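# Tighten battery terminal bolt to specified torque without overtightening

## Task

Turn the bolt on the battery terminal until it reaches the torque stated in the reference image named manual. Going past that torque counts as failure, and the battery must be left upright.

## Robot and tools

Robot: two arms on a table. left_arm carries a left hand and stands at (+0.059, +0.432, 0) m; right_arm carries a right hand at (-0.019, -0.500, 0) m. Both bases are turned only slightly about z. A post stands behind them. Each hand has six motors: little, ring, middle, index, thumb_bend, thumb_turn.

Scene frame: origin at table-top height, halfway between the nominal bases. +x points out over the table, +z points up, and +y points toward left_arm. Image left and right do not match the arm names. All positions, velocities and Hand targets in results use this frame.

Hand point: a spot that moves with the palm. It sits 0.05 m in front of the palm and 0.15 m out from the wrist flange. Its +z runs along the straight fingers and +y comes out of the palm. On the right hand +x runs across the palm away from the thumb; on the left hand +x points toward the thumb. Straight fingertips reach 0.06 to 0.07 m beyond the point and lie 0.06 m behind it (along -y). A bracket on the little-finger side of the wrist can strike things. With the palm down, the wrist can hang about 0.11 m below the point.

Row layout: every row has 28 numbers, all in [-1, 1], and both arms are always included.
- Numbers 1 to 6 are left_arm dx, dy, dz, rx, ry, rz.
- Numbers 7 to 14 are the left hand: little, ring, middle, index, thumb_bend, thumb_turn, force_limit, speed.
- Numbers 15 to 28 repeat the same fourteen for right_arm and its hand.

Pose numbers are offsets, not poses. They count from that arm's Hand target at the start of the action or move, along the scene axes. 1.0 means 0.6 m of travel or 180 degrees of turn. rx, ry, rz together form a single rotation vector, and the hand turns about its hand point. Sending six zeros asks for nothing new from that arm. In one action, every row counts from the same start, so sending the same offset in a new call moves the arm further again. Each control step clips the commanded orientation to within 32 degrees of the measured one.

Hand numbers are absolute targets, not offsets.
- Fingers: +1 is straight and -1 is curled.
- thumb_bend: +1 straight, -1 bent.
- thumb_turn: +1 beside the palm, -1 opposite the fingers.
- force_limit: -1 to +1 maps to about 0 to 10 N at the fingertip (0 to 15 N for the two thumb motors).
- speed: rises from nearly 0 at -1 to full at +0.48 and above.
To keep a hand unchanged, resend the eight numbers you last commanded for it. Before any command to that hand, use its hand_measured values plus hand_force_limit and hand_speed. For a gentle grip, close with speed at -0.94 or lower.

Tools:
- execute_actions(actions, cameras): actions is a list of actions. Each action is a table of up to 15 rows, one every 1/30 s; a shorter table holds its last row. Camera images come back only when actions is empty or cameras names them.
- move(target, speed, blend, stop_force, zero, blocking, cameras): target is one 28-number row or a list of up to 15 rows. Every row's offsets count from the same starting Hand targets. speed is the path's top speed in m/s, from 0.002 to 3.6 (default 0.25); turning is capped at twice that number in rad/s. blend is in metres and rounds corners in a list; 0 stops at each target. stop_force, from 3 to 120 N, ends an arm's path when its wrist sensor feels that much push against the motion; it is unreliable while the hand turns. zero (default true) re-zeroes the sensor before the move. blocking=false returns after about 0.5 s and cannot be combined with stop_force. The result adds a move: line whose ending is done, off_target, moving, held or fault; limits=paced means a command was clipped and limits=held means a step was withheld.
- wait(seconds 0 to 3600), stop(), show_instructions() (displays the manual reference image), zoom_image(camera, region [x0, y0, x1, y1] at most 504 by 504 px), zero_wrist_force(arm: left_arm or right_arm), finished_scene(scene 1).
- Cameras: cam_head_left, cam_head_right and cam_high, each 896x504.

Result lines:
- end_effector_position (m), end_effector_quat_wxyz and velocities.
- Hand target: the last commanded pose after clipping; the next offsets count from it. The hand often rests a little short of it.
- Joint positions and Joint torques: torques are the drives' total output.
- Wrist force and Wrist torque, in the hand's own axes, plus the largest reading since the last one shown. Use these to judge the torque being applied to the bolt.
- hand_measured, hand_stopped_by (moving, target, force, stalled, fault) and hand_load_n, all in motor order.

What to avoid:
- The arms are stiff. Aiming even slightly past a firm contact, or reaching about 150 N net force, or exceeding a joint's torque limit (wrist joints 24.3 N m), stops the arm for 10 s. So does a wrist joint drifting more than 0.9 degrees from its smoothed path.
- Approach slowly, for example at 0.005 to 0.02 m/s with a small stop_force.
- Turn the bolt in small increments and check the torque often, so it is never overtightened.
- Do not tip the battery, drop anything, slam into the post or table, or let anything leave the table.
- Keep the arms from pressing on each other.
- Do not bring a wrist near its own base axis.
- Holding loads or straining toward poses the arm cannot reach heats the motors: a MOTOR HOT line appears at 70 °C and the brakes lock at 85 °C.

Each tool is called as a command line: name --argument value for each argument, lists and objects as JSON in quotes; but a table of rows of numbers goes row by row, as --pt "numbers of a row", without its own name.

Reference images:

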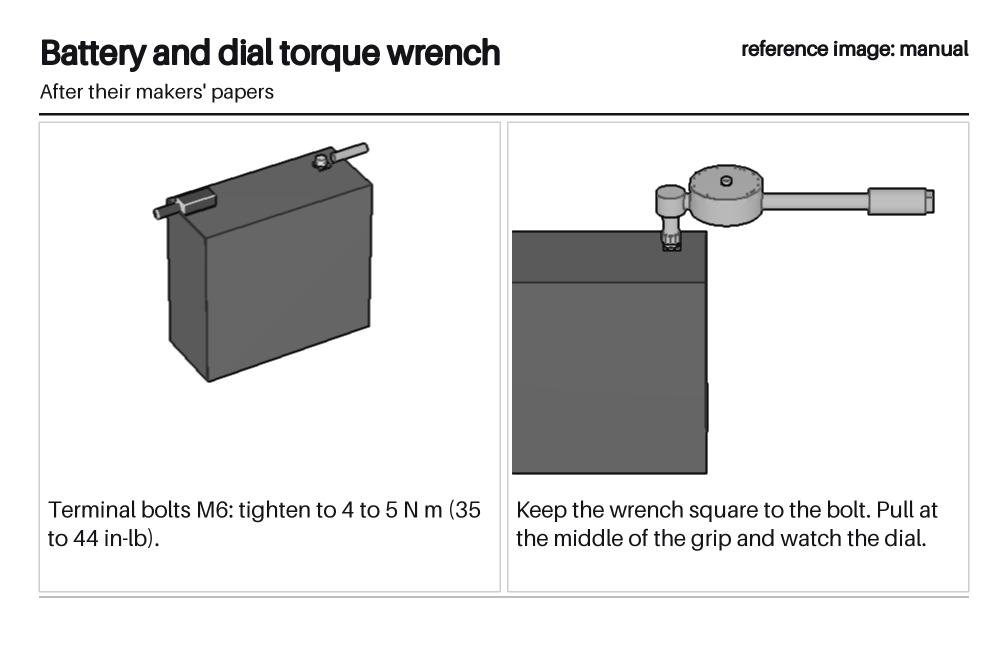

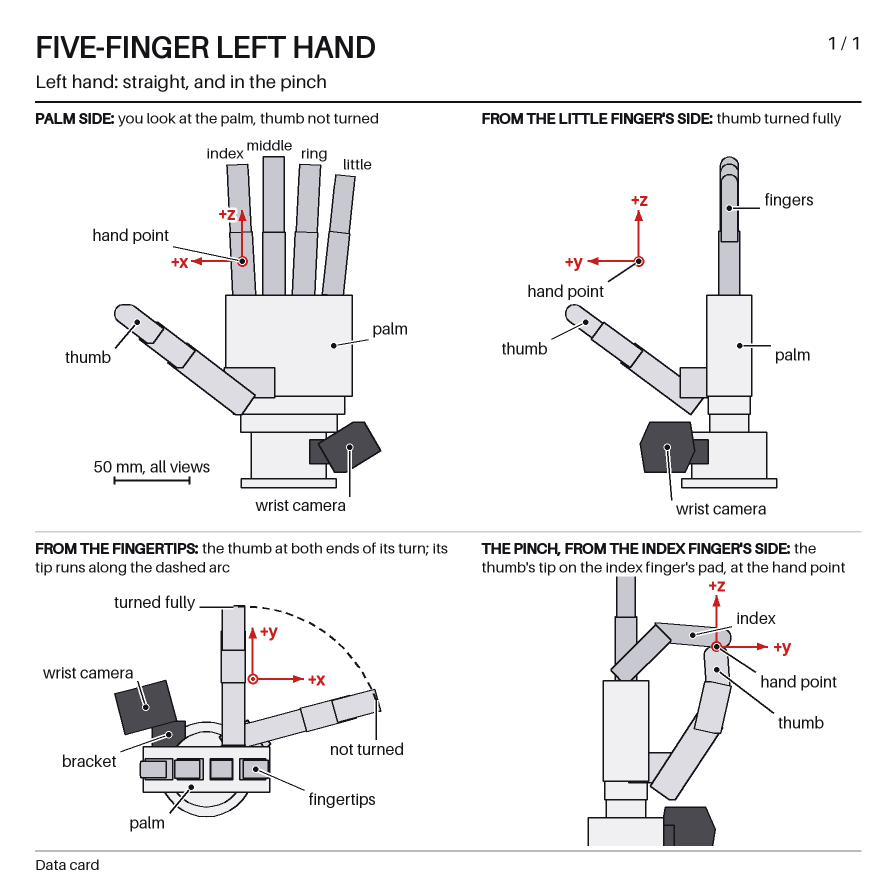

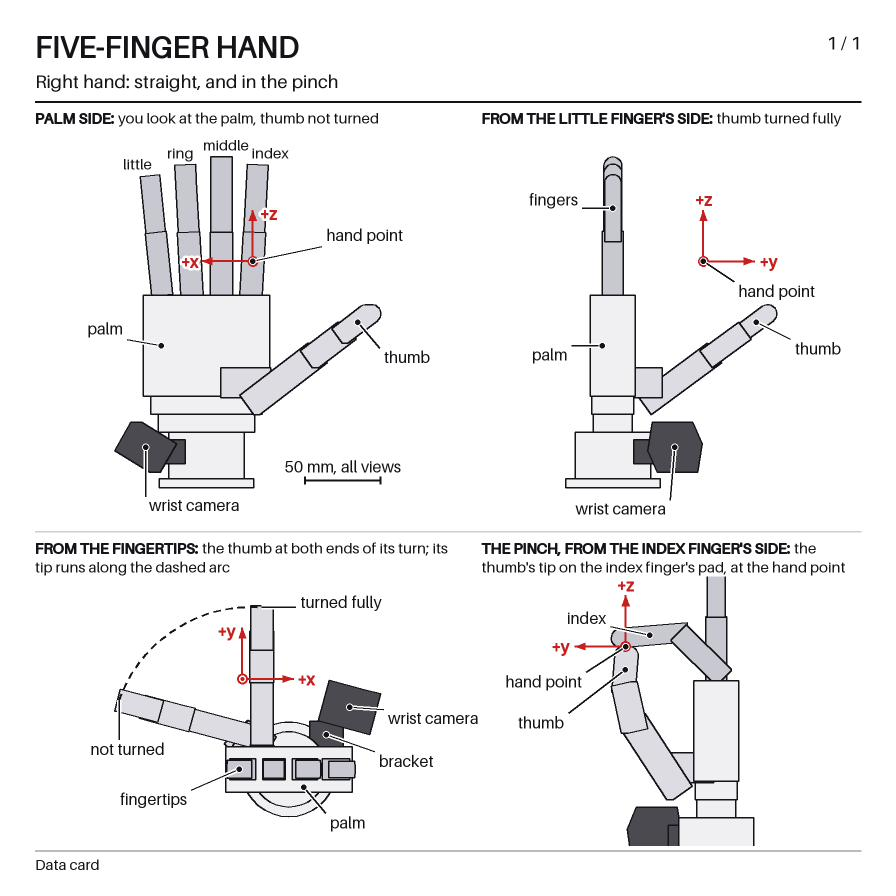

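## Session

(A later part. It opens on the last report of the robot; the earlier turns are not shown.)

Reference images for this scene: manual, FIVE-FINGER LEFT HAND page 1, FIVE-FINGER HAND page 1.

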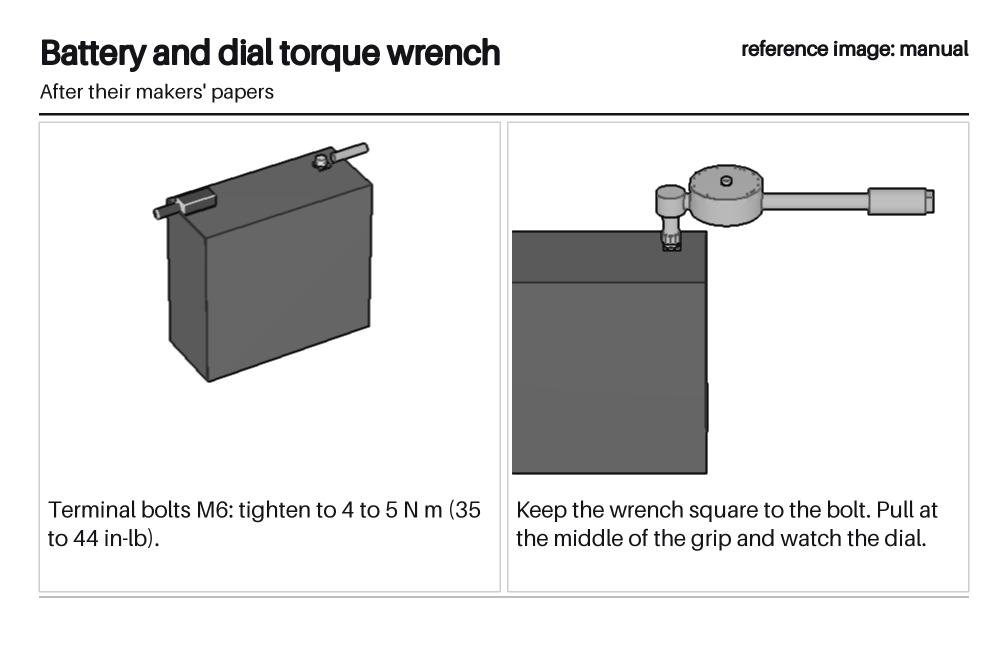

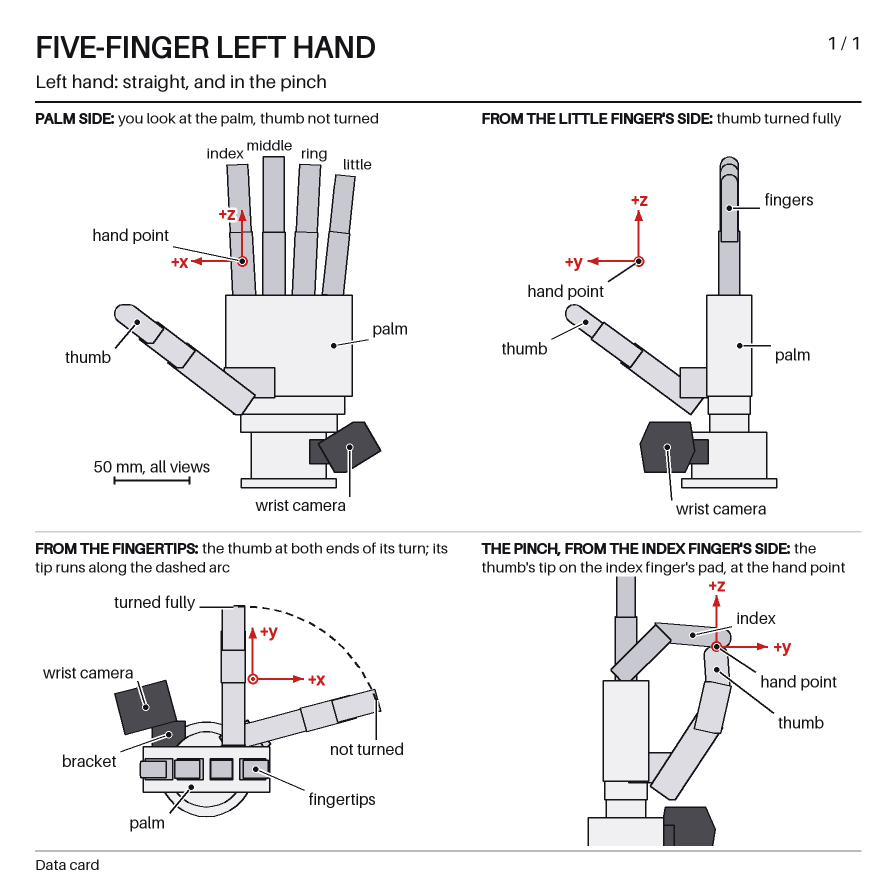

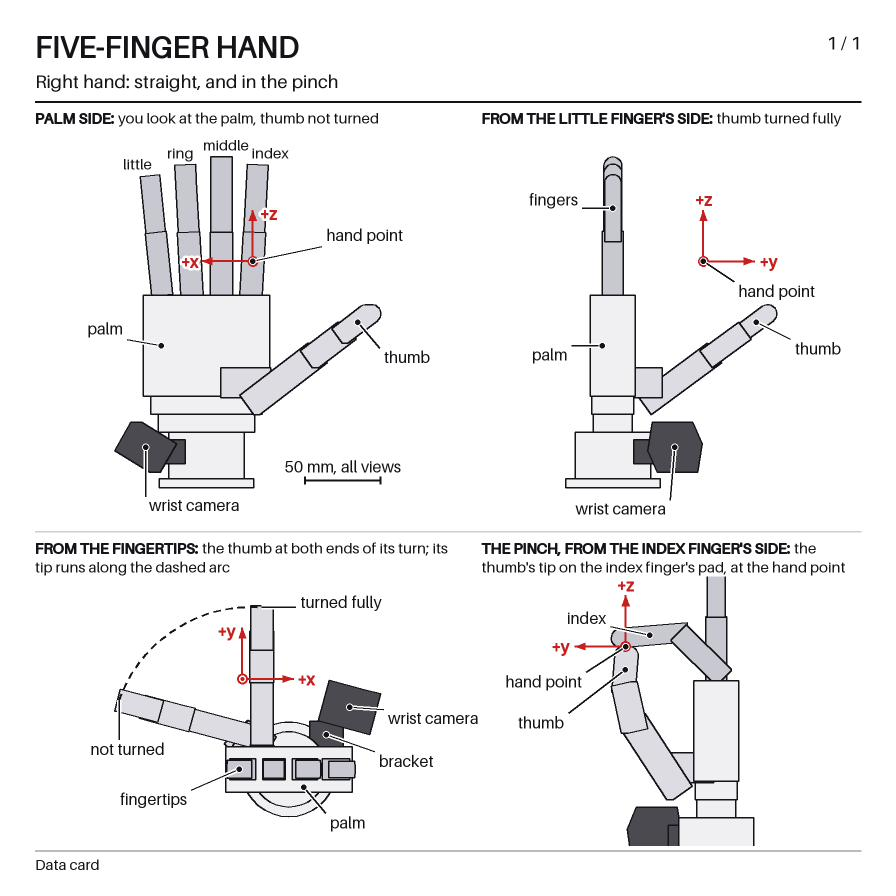

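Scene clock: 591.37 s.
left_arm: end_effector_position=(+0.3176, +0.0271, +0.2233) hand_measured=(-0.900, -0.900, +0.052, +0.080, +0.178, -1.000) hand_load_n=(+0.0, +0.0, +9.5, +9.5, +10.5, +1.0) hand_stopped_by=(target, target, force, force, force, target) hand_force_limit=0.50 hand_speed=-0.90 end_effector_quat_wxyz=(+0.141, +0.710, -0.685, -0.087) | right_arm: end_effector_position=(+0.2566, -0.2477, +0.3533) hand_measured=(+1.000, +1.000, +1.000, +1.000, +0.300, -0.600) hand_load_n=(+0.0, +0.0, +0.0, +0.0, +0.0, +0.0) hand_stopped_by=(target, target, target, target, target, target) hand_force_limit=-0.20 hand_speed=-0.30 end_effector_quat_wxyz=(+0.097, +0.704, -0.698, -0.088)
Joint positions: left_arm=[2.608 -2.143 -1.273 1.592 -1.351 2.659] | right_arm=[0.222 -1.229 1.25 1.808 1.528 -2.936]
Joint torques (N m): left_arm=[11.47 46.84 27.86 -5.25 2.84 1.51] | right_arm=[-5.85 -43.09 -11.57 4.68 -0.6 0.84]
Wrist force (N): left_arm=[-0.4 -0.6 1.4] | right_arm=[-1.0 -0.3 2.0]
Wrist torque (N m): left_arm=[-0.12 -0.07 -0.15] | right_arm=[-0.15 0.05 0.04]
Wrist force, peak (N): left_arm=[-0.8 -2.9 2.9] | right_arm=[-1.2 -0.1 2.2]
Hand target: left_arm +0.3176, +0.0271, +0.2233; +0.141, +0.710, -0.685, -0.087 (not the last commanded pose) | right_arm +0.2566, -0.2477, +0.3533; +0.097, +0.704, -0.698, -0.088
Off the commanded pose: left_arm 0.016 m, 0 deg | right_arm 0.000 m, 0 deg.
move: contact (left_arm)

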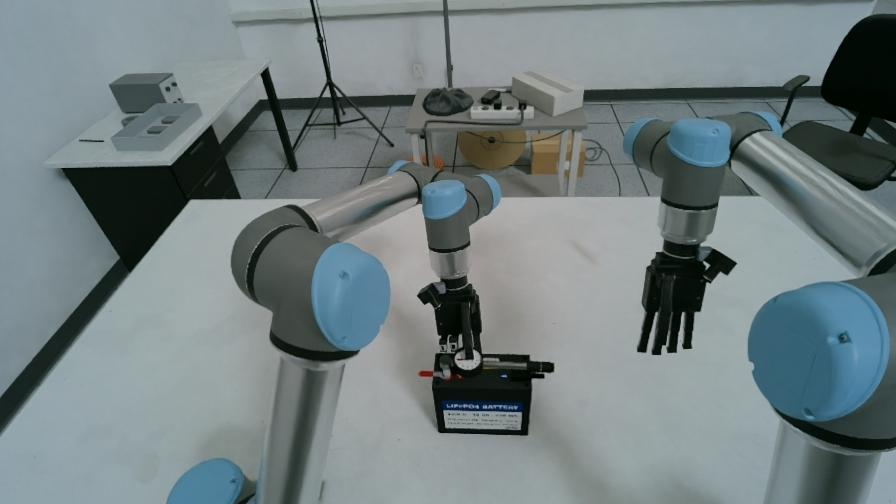

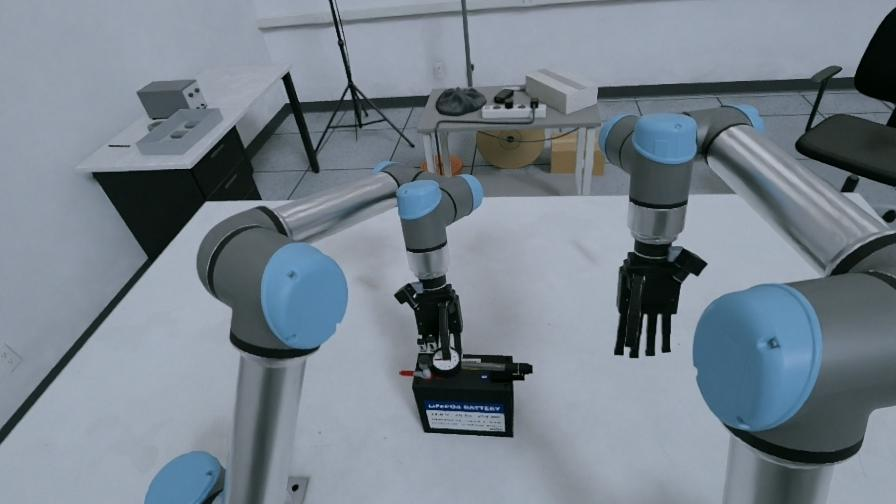

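move --target '[-0.0048,0,0,0,0,-0.0167,-0.9,-0.9,-0.5,-0.5,-0.1,-1,0.5,-0.9,0,0,0,0,0,0,1,1,1,1,0.3,-0.6,-0.2,-0.3]' --speed 0.005 --cameras '["cam_head_left","cam_head_right"]'

zoom_image --camera "cam_head_left" --region '[432, 345, 467, 385]'

Scene clock: 597.60 s.
left_arm: end_effector_position=(+0.3147, +0.0271, +0.2233) hand_measured=(-0.900, -0.900, +0.052, +0.080, +0.178, -1.000) hand_load_n=(+0.0, +0.5, +9.0, +9.0, +10.5, +1.0) hand_stopped_by=(target, target, force, force, force, target) hand_force_limit=0.50 hand_speed=-0.90 end_effector_quat_wxyz=(+0.139, +0.692, -0.703, -0.091) | right_arm: end_effector_position=(+0.2566, -0.2477, +0.3533) hand_measured=(+1.000, +1.000, +1.000, +1.000, +0.300, -0.600) hand_load_n=(+0.0, +0.0, +0.0, +0.0, +0.0, +0.0) hand_stopped_by=(target, target, target, target, target, target) hand_force_limit=-0.20 hand_speed=-0.30 end_effector_quat_wxyz=(+0.097, +0.704, -0.698, -0.088)
Joint positions: left_arm=[2.596 -2.155 -1.257 1.579 -1.362 2.699] | right_arm=[0.222 -1.229 1.25 1.808 1.528 -2.936]
Joint torques (N m): left_arm=[-8.19 30.38 27.44 -5.23 -2.69 1.65] | right_arm=[-5.78 -42.64 -11.32 4.77 -0.57 0.86]
Wrist force (N): left_arm=[1.5 -0.2 1.3] | right_arm=[-1.0 -0.2 2.1]
Wrist torque (N m): left_arm=[-0.08 -0.16 -0.13] | right_arm=[-0.16 0.05 0.04]
Wrist force, peak (N): left_arm=[2.0 -0.5 1.2] | right_arm=[-1.1 0.1 2.3]
Hand target: left_arm +0.3147, +0.0271, +0.2233; +0.139, +0.691, -0.703, -0.091 | right_arm +0.2566, -0.2477, +0.3533; +0.097, +0.704, -0.698, -0.088
Off the commanded pose: left_arm 0.000 m, 0 deg | right_arm 0.000 m, 0 deg.
move: done

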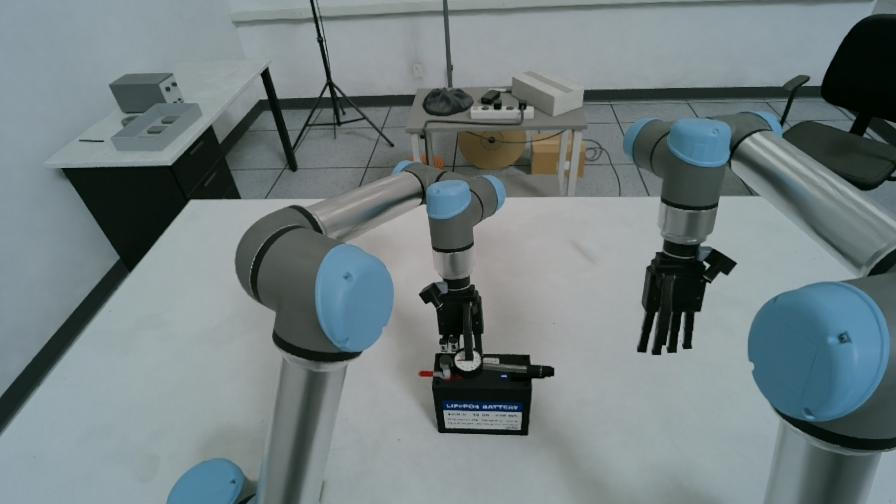

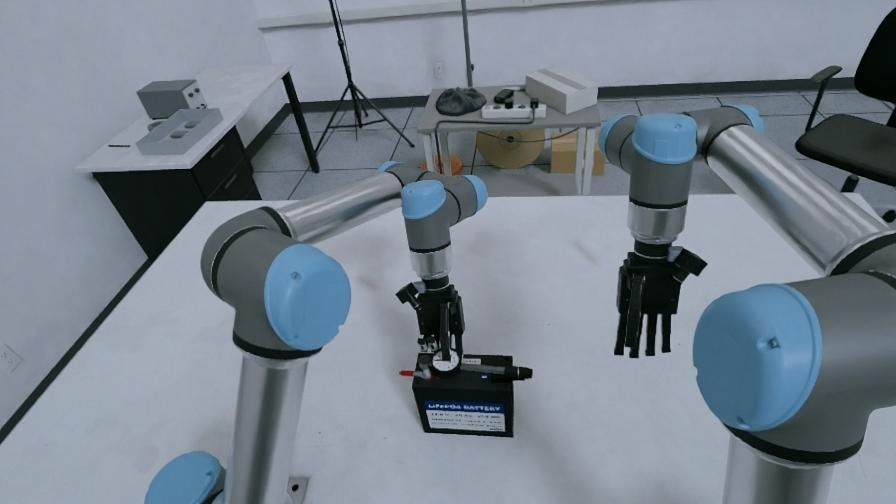

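Scaled by 12.600 from the camera's image (finer frame: 1280x720).

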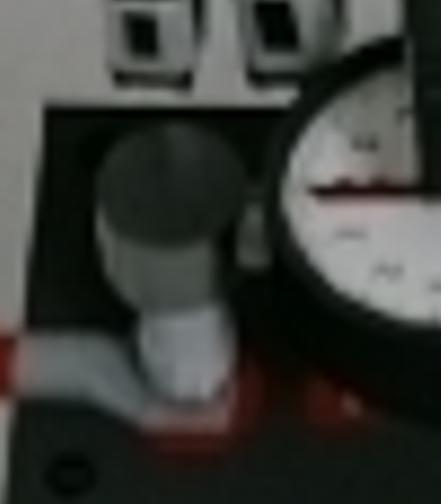

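move --target '[-0.0048,0.0002,0,0,0,-0.0167,-0.9,-0.9,-0.5,-0.5,-0.1,-1,0.5,-0.9,0,0,0,0,0,0,1,1,1,1,0.3,-0.6,-0.2,-0.3]' --speed 0.005 --cameras '["cam_head_left","cam_head_right"]'

zoom_image --camera "cam_head_left" --region '[432, 345, 467, 385]'

zoom_image --camera "cam_head_left" --region '[450, 340, 490, 380]'

Scene clock: 603.53 s.
left_arm: end_effector_position=(+0.3118, +0.0272, +0.2233) hand_measured=(-0.900, -0.900, +0.052, +0.080, +0.178, -1.000) hand_load_n=(+0.0, +0.0, +9.0, +9.0, +10.5, +1.0) hand_stopped_by=(target, target, force, force, force, target) hand_force_limit=0.50 hand_speed=-0.90 end_effector_quat_wxyz=(-0.137, -0.673, +0.721, +0.094) | right_arm: end_effector_position=(+0.2566, -0.2477, +0.3533) hand_measured=(+1.000, +1.000, +1.000, +1.000, +0.300, -0.600) hand_load_n=(+0.0, +0.0, +0.0, +0.0, -0.5, +0.0) hand_stopped_by=(target, target, target, target, target, target) hand_force_limit=-0.20 hand_speed=-0.30 end_effector_quat_wxyz=(+0.097, +0.704, -0.698, -0.088)
Joint positions: left_arm=[2.583 -2.165 -1.242 1.566 -1.372 2.738] | right_arm=[0.222 -1.229 1.25 1.808 1.528 -2.936]
Joint torques (N m): left_arm=[-7.63 30.52 27.46 -5.23 -2.75 1.72] | right_arm=[-6.84 -42.18 -12.63 4.76 -0.98 1.14]
Wrist force (N): left_arm=[1.6 -0.4 1.2] | right_arm=[-1.1 -0.3 2.1]
Wrist torque (N m): left_arm=[-0.10 -0.15 -0.13] | right_arm=[-0.17 0.06 0.04]
Wrist force, peak (N): left_arm=[2.0 0.0 1.4] | right_arm=[-1.2 -0.2 2.3]
Hand target: left_arm +0.3118, +0.0272, +0.2233; +0.137, +0.673, -0.721, -0.094 | right_arm +0.2566, -0.2477, +0.3533; +0.097, +0.704, -0.698, -0.088
Off the commanded pose: left_arm 0.000 m, 0 deg | right_arm 0.000 m, 0 deg.
move: done

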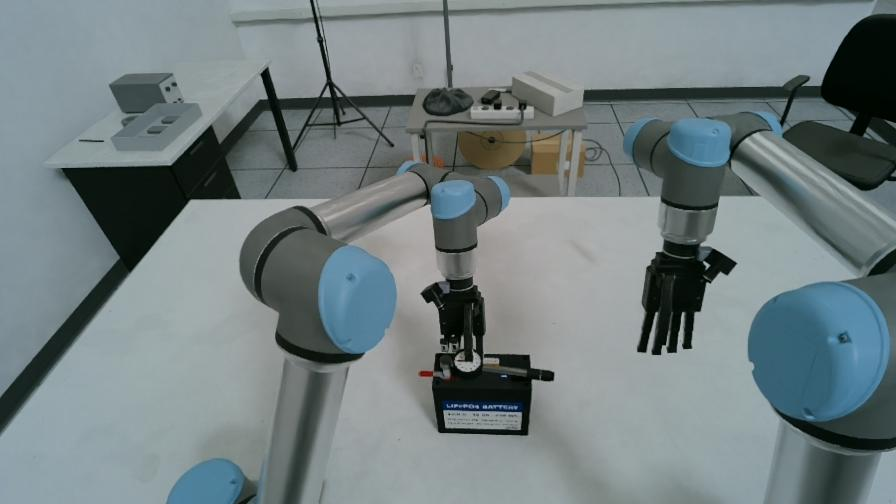

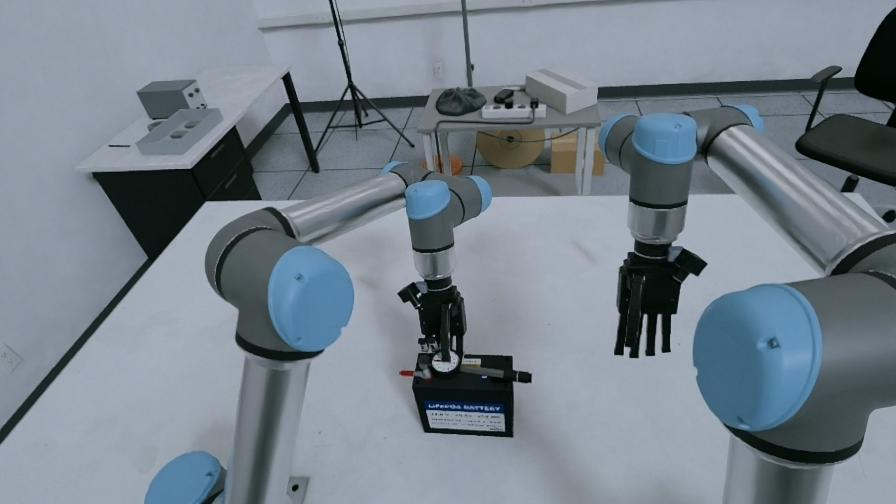

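Scaled by 12.600 from the camera's image (finer frame: 1280x720).

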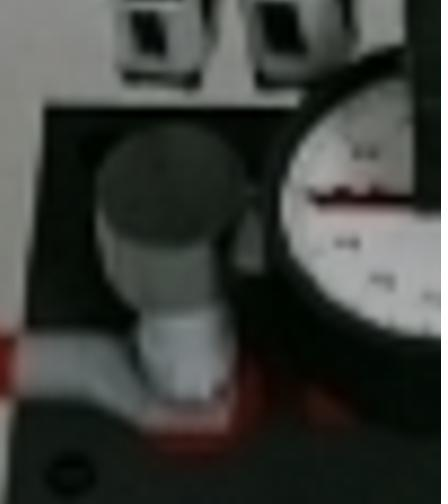

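Scaled by 12.600 from the camera's image (finer frame: 1280x720).

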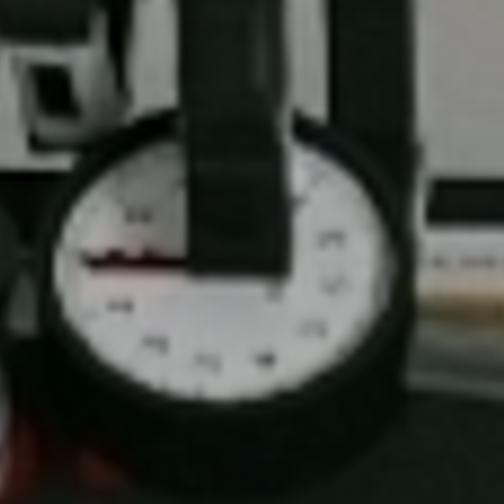

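zoom_image --camera "cam_head_left" --region '[438, 365, 456, 383]'

zoom_image --camera "cam_head_right" --region '[418, 365, 436, 383]'

Scaled by 28.000 from the camera's image (finer frame: 1280x720).

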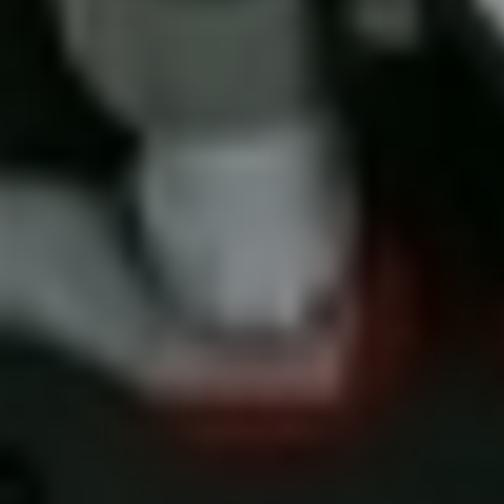

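Scaled by 28.000 from the camera's image (finer frame: 1280x720).

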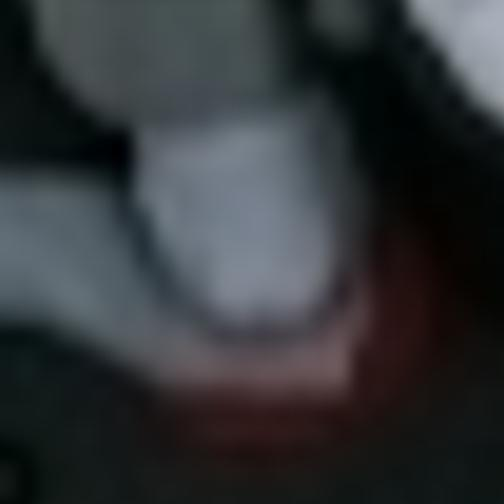

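move --pt "0 0 0.0035 0 0 0 -0.9 -0.9 -0.5 -0.5 -0.1 -1 0.5 -0.9 0.05 0.25 0 0 0 0 1 1 1 1 0.3 -0.6 -0.2 -0.3" --pt "0.0063 -0.0002 0.0035 0 -0.011 0.0333 -0.9 -0.9 -0.5 -0.5 -0.1 -1 0.5 -0.9 0.05 0.25 -0.14 0 0 0 1 1 1 1 0.3 -0.6 -0.2 -0.3" --speed 0.08 --cameras '["cam_head_left","cam_head_right","cam_high"]'

zoom_image --camera "cam_head_left" --region '[438, 355, 463, 380]'

zoom_image --camera "cam_head_right" --region '[418, 355, 443, 380]'

zoom_image --camera "cam_head_left" --region '[430, 330, 570, 400]'

Scene clock: 609.67 s.
left_arm: end_effector_position=(+0.3156, +0.0271, +0.2254) hand_measured=(-0.900, -0.900, +0.052, +0.080, +0.178, -1.000) hand_load_n=(+0.0, +0.0, +11.5, +7.0, +9.5, +0.0) hand_stopped_by=(target, target, force, force, force, target) hand_force_limit=0.50 hand_speed=-0.90 end_effector_quat_wxyz=(+0.129, +0.711, -0.687, -0.075) | right_arm: end_effector_position=(+0.2866, -0.0977, +0.2694) hand_measured=(+1.000, +1.000, +1.000, +1.000, +0.300, -0.600) hand_load_n=(+0.0, +0.0, +0.0, +0.0, +0.0, +0.0) hand_stopped_by=(target, target, target, target, target, target) hand_force_limit=-0.20 hand_speed=-0.30 end_effector_quat_wxyz=(+0.097, +0.704, -0.698, -0.088)
Joint positions: left_arm=[2.599 -2.122 -1.281 1.611 -1.366 2.646] | right_arm=[0.486 -0.914 0.981 1.743 1.463 -2.68]
Joint torques (N m): left_arm=[10.97 46.8 11.03 -0.65 4.13 -1.35] | right_arm=[-7.15 -34.39 -11.64 -0.11 -1.85 0.3]
Wrist force (N): left_arm=[-0.9 -3.0 2.7] | right_arm=[-0.7 -0.2 2.1]
Wrist torque (N m): left_arm=[-0.22 0.00 0.11] | right_arm=[-0.17 0.00 -0.06]
Wrist force, peak (N): left_arm=[-0.6 -3.4 3.4] | right_arm=[-0.9 -0.4 2.7]
Hand target: left_arm +0.3156, +0.0271, +0.2254; +0.129, +0.711, -0.687, -0.075 | right_arm +0.2866, -0.0977, +0.2693; +0.097, +0.704, -0.698, -0.088
Off the commanded pose: left_arm 0.000 m, 0 deg | right_arm 0.000 m, 0 deg.
move: done

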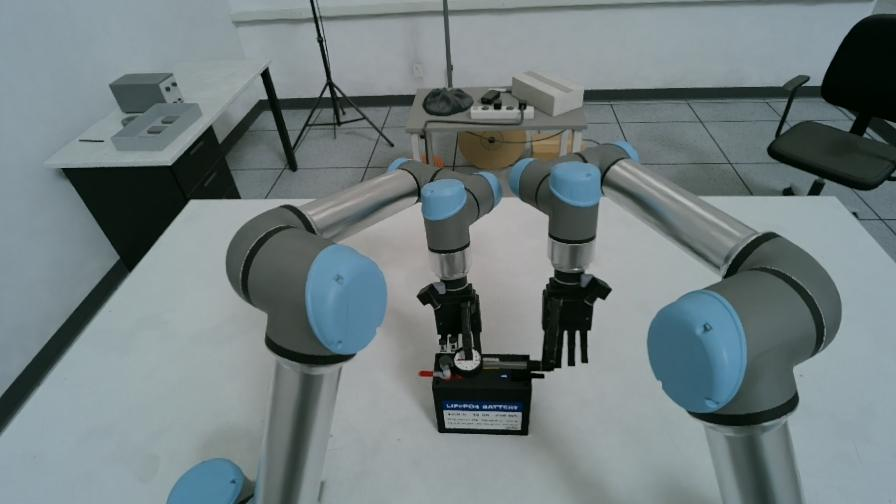

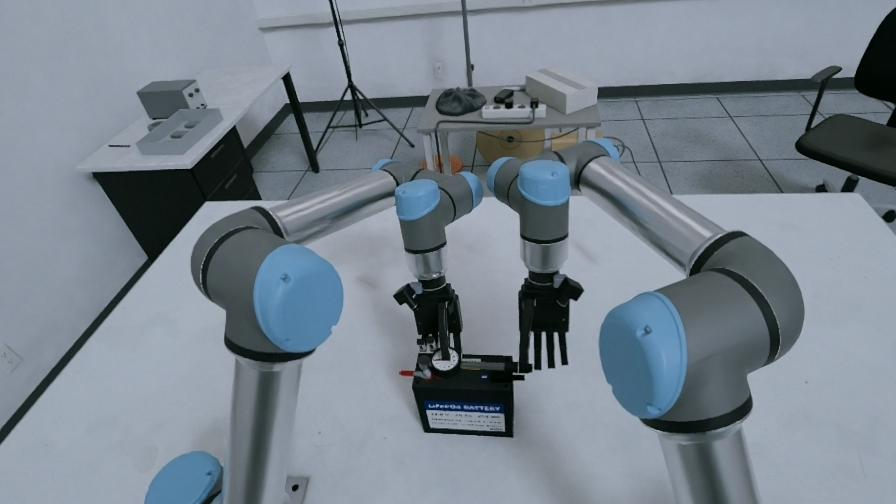

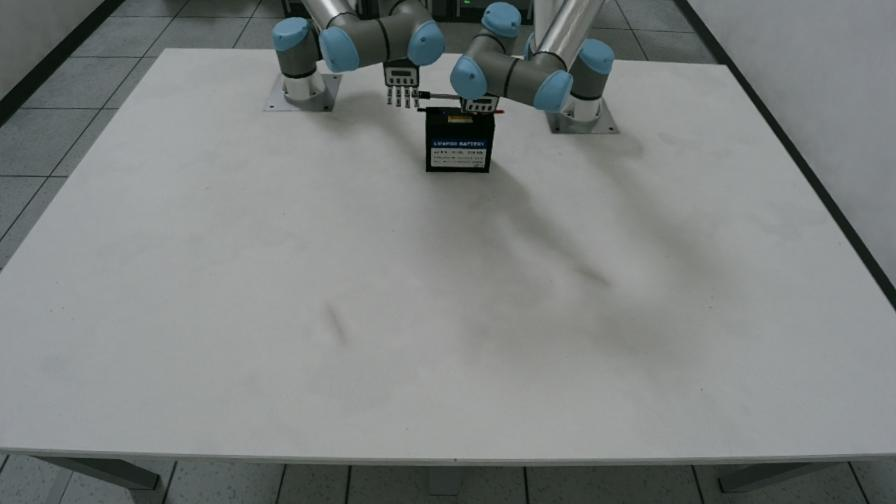

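Scaled by 20.160 from the camera's image (finer frame: 1280x720).

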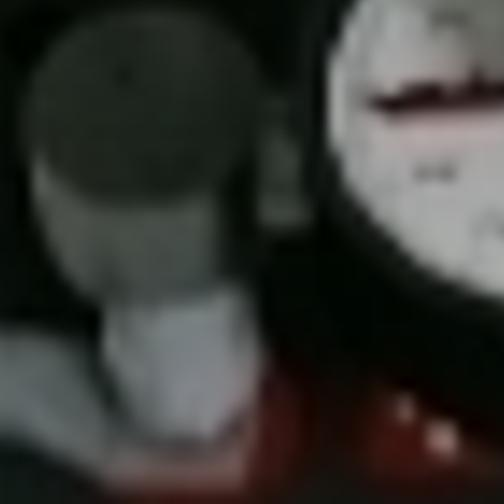

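Scaled by 20.160 from the camera's image (finer frame: 1280x720).

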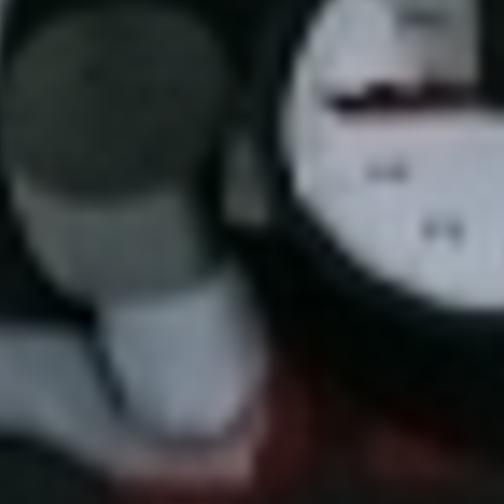

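Scaled by 3.600 from the camera's image (finer frame: 1280x720).

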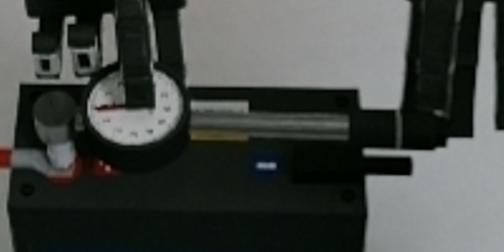

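move --target '[0,0,0,0,0,0,-0.9,-0.9,-0.5,-0.5,-0.1,-1,0.5,-0.9,0,0,-0.07,0,0,0,1,1,1,1,0.3,-0.6,-0.2,-0.3]' --speed 0.04 --cameras '["cam_head_left","cam_head_right","cam_high"]'

zoom_image --camera "cam_head_left" --region '[480, 310, 600, 400]'

zoom_image --camera "cam_high" --region '[375, 65, 435, 115]'

Scene clock: 611.57 s.
left_arm: end_effector_position=(+0.3156, +0.0271, +0.2254) hand_measured=(-0.900, -0.900, +0.052, +0.080, +0.178, -1.000) hand_load_n=(+0.0, +0.0, +11.5, +7.0, +9.5, +0.0) hand_stopped_by=(target, target, force, force, force, target) hand_force_limit=0.50 hand_speed=-0.90 end_effector_quat_wxyz=(+0.129, +0.711, -0.687, -0.075) | right_arm: end_effector_position=(+0.2866, -0.0977, +0.2274) hand_measured=(+1.000, +1.000, +1.000, +1.000, +0.300, -0.600) hand_load_n=(+0.0, -0.5, +0.0, +0.0, +0.0, +0.0) hand_stopped_by=(target, target, target, target, target, target) hand_force_limit=-0.20 hand_speed=-0.30 end_effector_quat_wxyz=(+0.097, +0.704, -0.698, -0.088)
Joint positions: left_arm=[2.599 -2.122 -1.281 1.611 -1.366 2.646] | right_arm=[0.486 -0.9 1.066 1.644 1.463 -2.68]
Joint torques (N m): left_arm=[11.36 47.03 10.55 -0.59 4.09 -1.45] | right_arm=[6.43 -34.41 -11.72 0.28 -0.63 -1.1]
Wrist force (N): left_arm=[-0.7 -3.2 3.2] | right_arm=[-0.9 -0.1 2.3]
Wrist torque (N m): left_arm=[-0.21 -0.06 0.13] | right_arm=[-0.14 0.04 -0.07]
Wrist force, peak (N): left_arm=[-0.7 -3.5 3.3] | right_arm=[-0.7 0.0 2.6]
Hand target: left_arm +0.3156, +0.0271, +0.2254; +0.129, +0.711, -0.687, -0.075 | right_arm +0.2866, -0.0977, +0.2273; +0.097, +0.704, -0.698, -0.088
Off the commanded pose: left_arm 0.000 m, 0 deg | right_arm 0.000 m, 0 deg.
move: done

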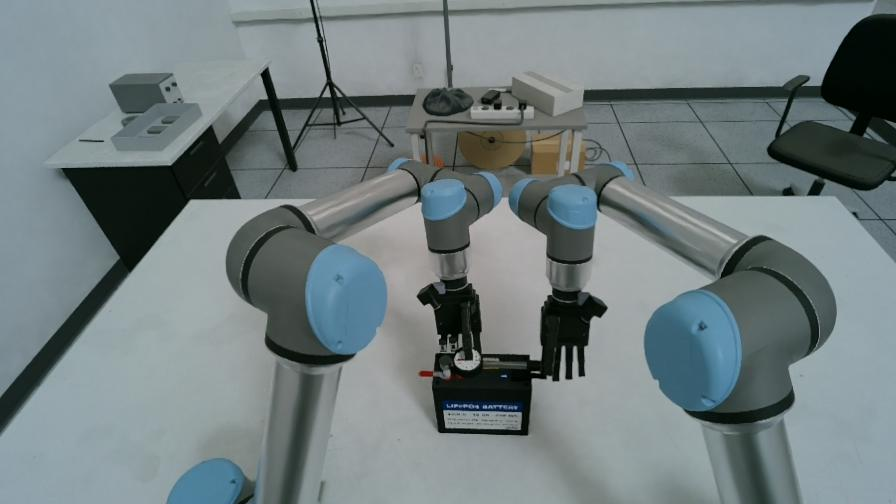

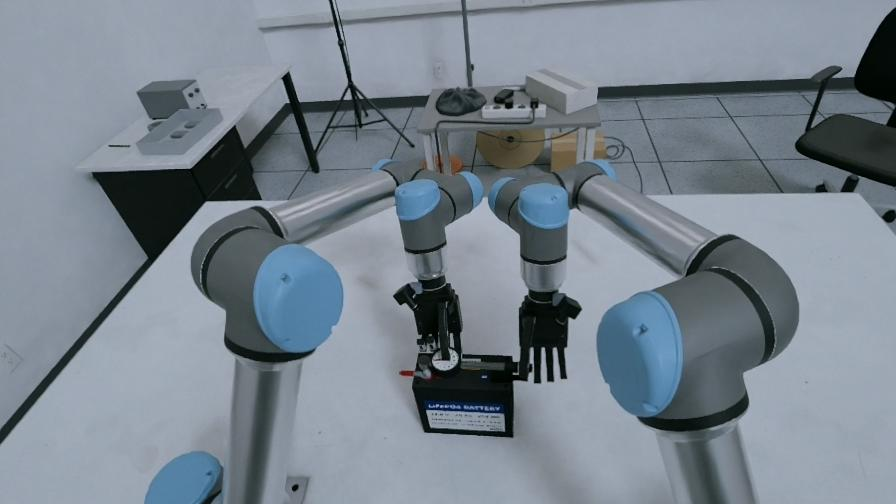

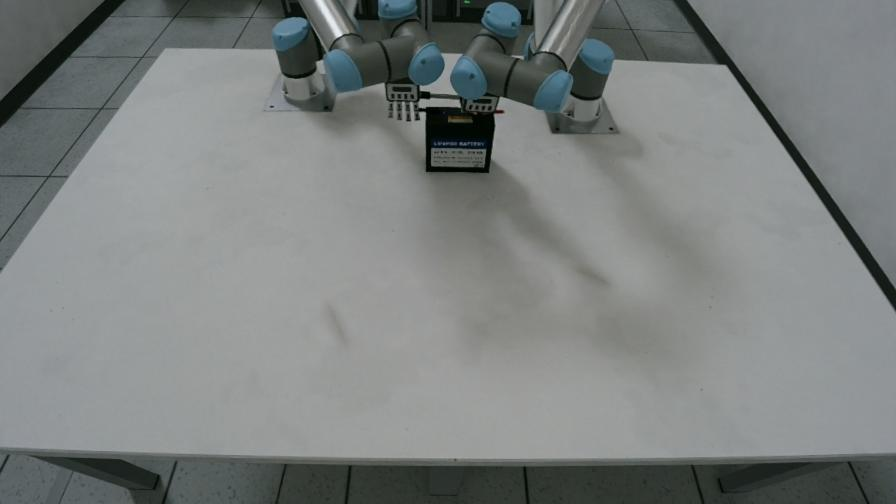

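Scaled by 4.200 from the camera's image (finer frame: 1280x720).

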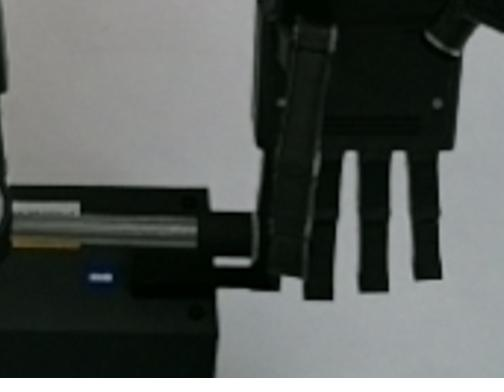

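Scaled by 8.400 from the camera's image (finer frame: 1280x720).

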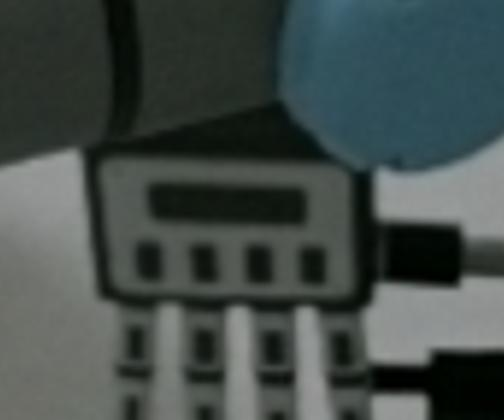

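move --target '[0,0,0,0,0,0,-0.9,-0.9,-0.5,-0.5,-0.1,-1,0.5,-0.9,0,0,-0.0355,0,0,0,1,1,1,1,0.3,-0.6,-0.2,-0.3]' --speed 0.02 --stop_force 4 --cameras '["cam_head_left","cam_head_right","cam_high"]'

zoom_image --camera "cam_head_left" --region '[480, 310, 600, 400]'

zoom_image --camera "cam_high" --region '[375, 75, 435, 125]'

Scene clock: 613.87 s.
left_arm: end_effector_position=(+0.3156, +0.0271, +0.2254) hand_measured=(-0.900, -0.900, +0.052, +0.080, +0.178, -1.000) hand_load_n=(+0.0, +0.0, +11.5, +7.0, +9.0, +0.0) hand_stopped_by=(target, target, force, force, force, target) hand_force_limit=0.50 hand_speed=-0.90 end_effector_quat_wxyz=(+0.129, +0.711, -0.687, -0.075) | right_arm: end_effector_position=(+0.2866, -0.0977, +0.2060) hand_measured=(+1.000, +1.000, +1.000, +1.000, +0.300, -0.600) hand_load_n=(+0.0, +0.0, +0.0, +0.0, +0.0, +0.0) hand_stopped_by=(target, target, target, target, target, target) hand_force_limit=-0.20 hand_speed=-0.30 end_effector_quat_wxyz=(+0.097, +0.704, -0.698, -0.088)
Joint positions: left_arm=[2.599 -2.122 -1.281 1.611 -1.366 2.646] | right_arm=[0.486 -0.889 1.104 1.596 1.463 -2.68]
Joint torques (N m): left_arm=[11.21 47.06 11.02 -0.63 4.06 -1.35] | right_arm=[3.18 -36.87 -11.01 -0.13 -2.11 -0.88]
Wrist force (N): left_arm=[-0.8 -3.2 3.0] | right_arm=[-0.9 0.0 2.2]
Wrist torque (N m): left_arm=[-0.20 -0.03 0.13] | right_arm=[-0.12 0.02 -0.07]
Wrist force, peak (N): left_arm=[-0.8 -3.6 3.3] | right_arm=[-1.0 -0.3 2.6]
Hand target: left_arm +0.3156, +0.0271, +0.2254; +0.129, +0.711, -0.687, -0.075 | right_arm +0.2866, -0.0977, +0.2060; +0.097, +0.704, -0.698, -0.088
Off the commanded pose: left_arm 0.000 m, 0 deg | right_arm 0.000 m, 0 deg.
move: done

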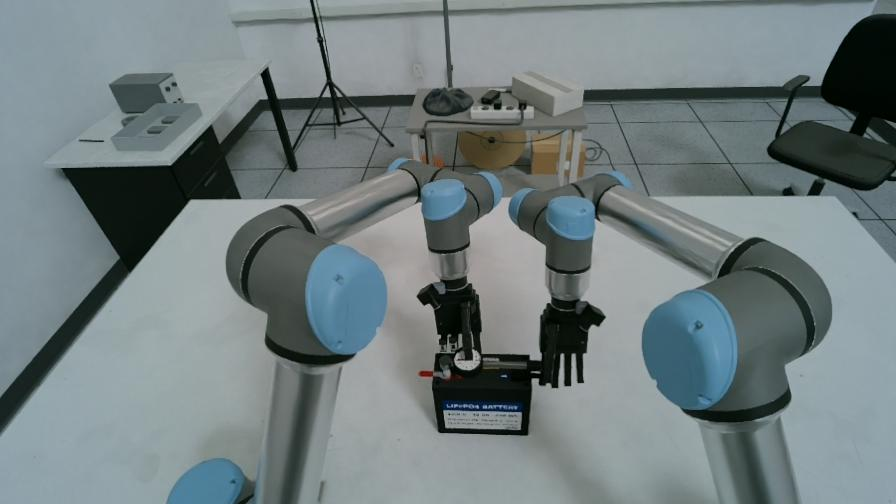

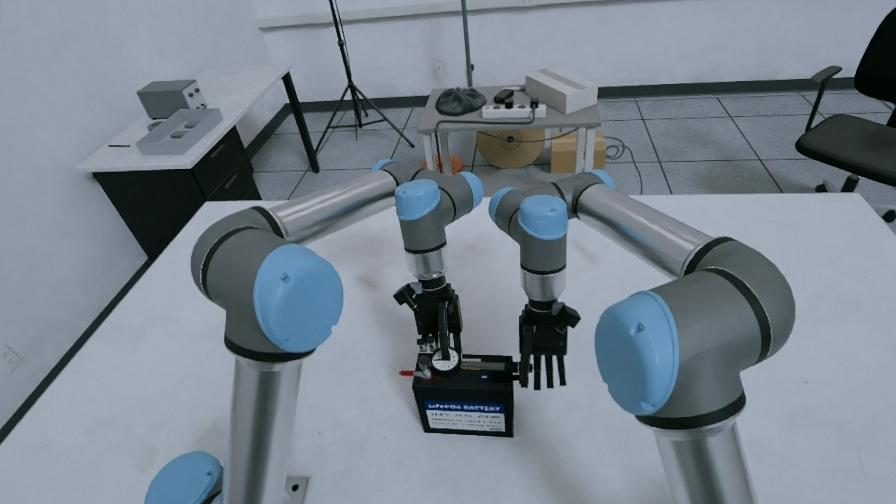

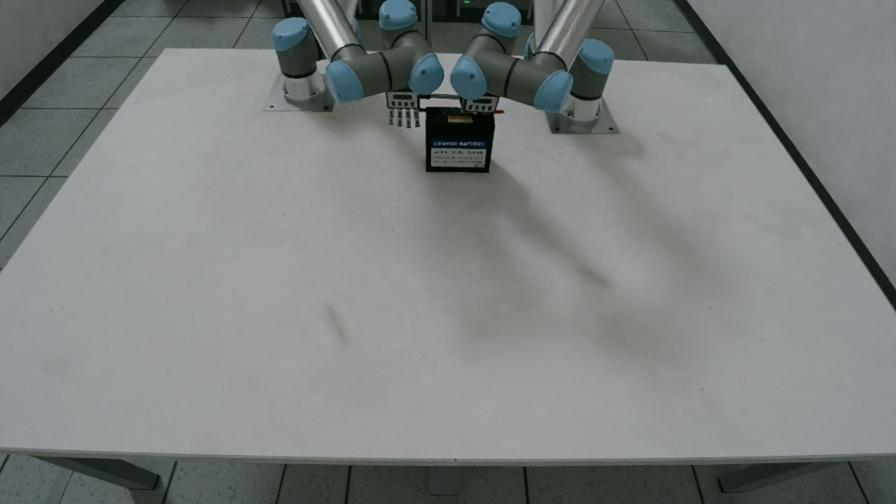

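Scaled by 4.200 from the camera's image (finer frame: 1280x720).

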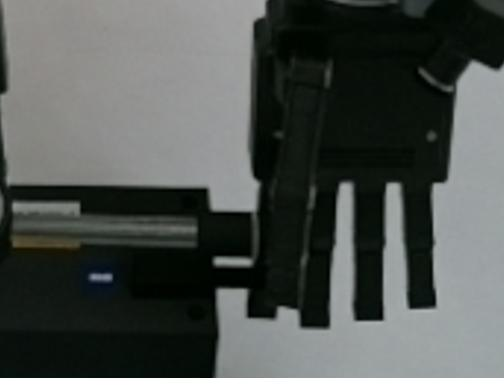

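Scaled by 8.400 from the camera's image (finer frame: 1280x720).

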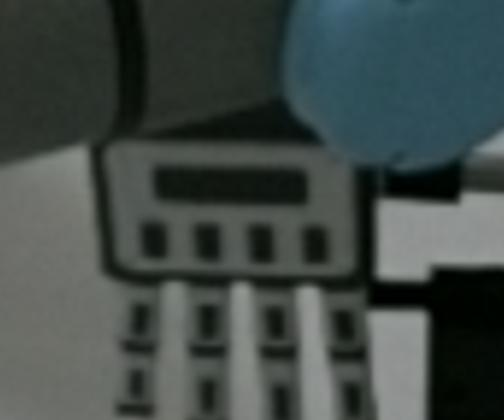

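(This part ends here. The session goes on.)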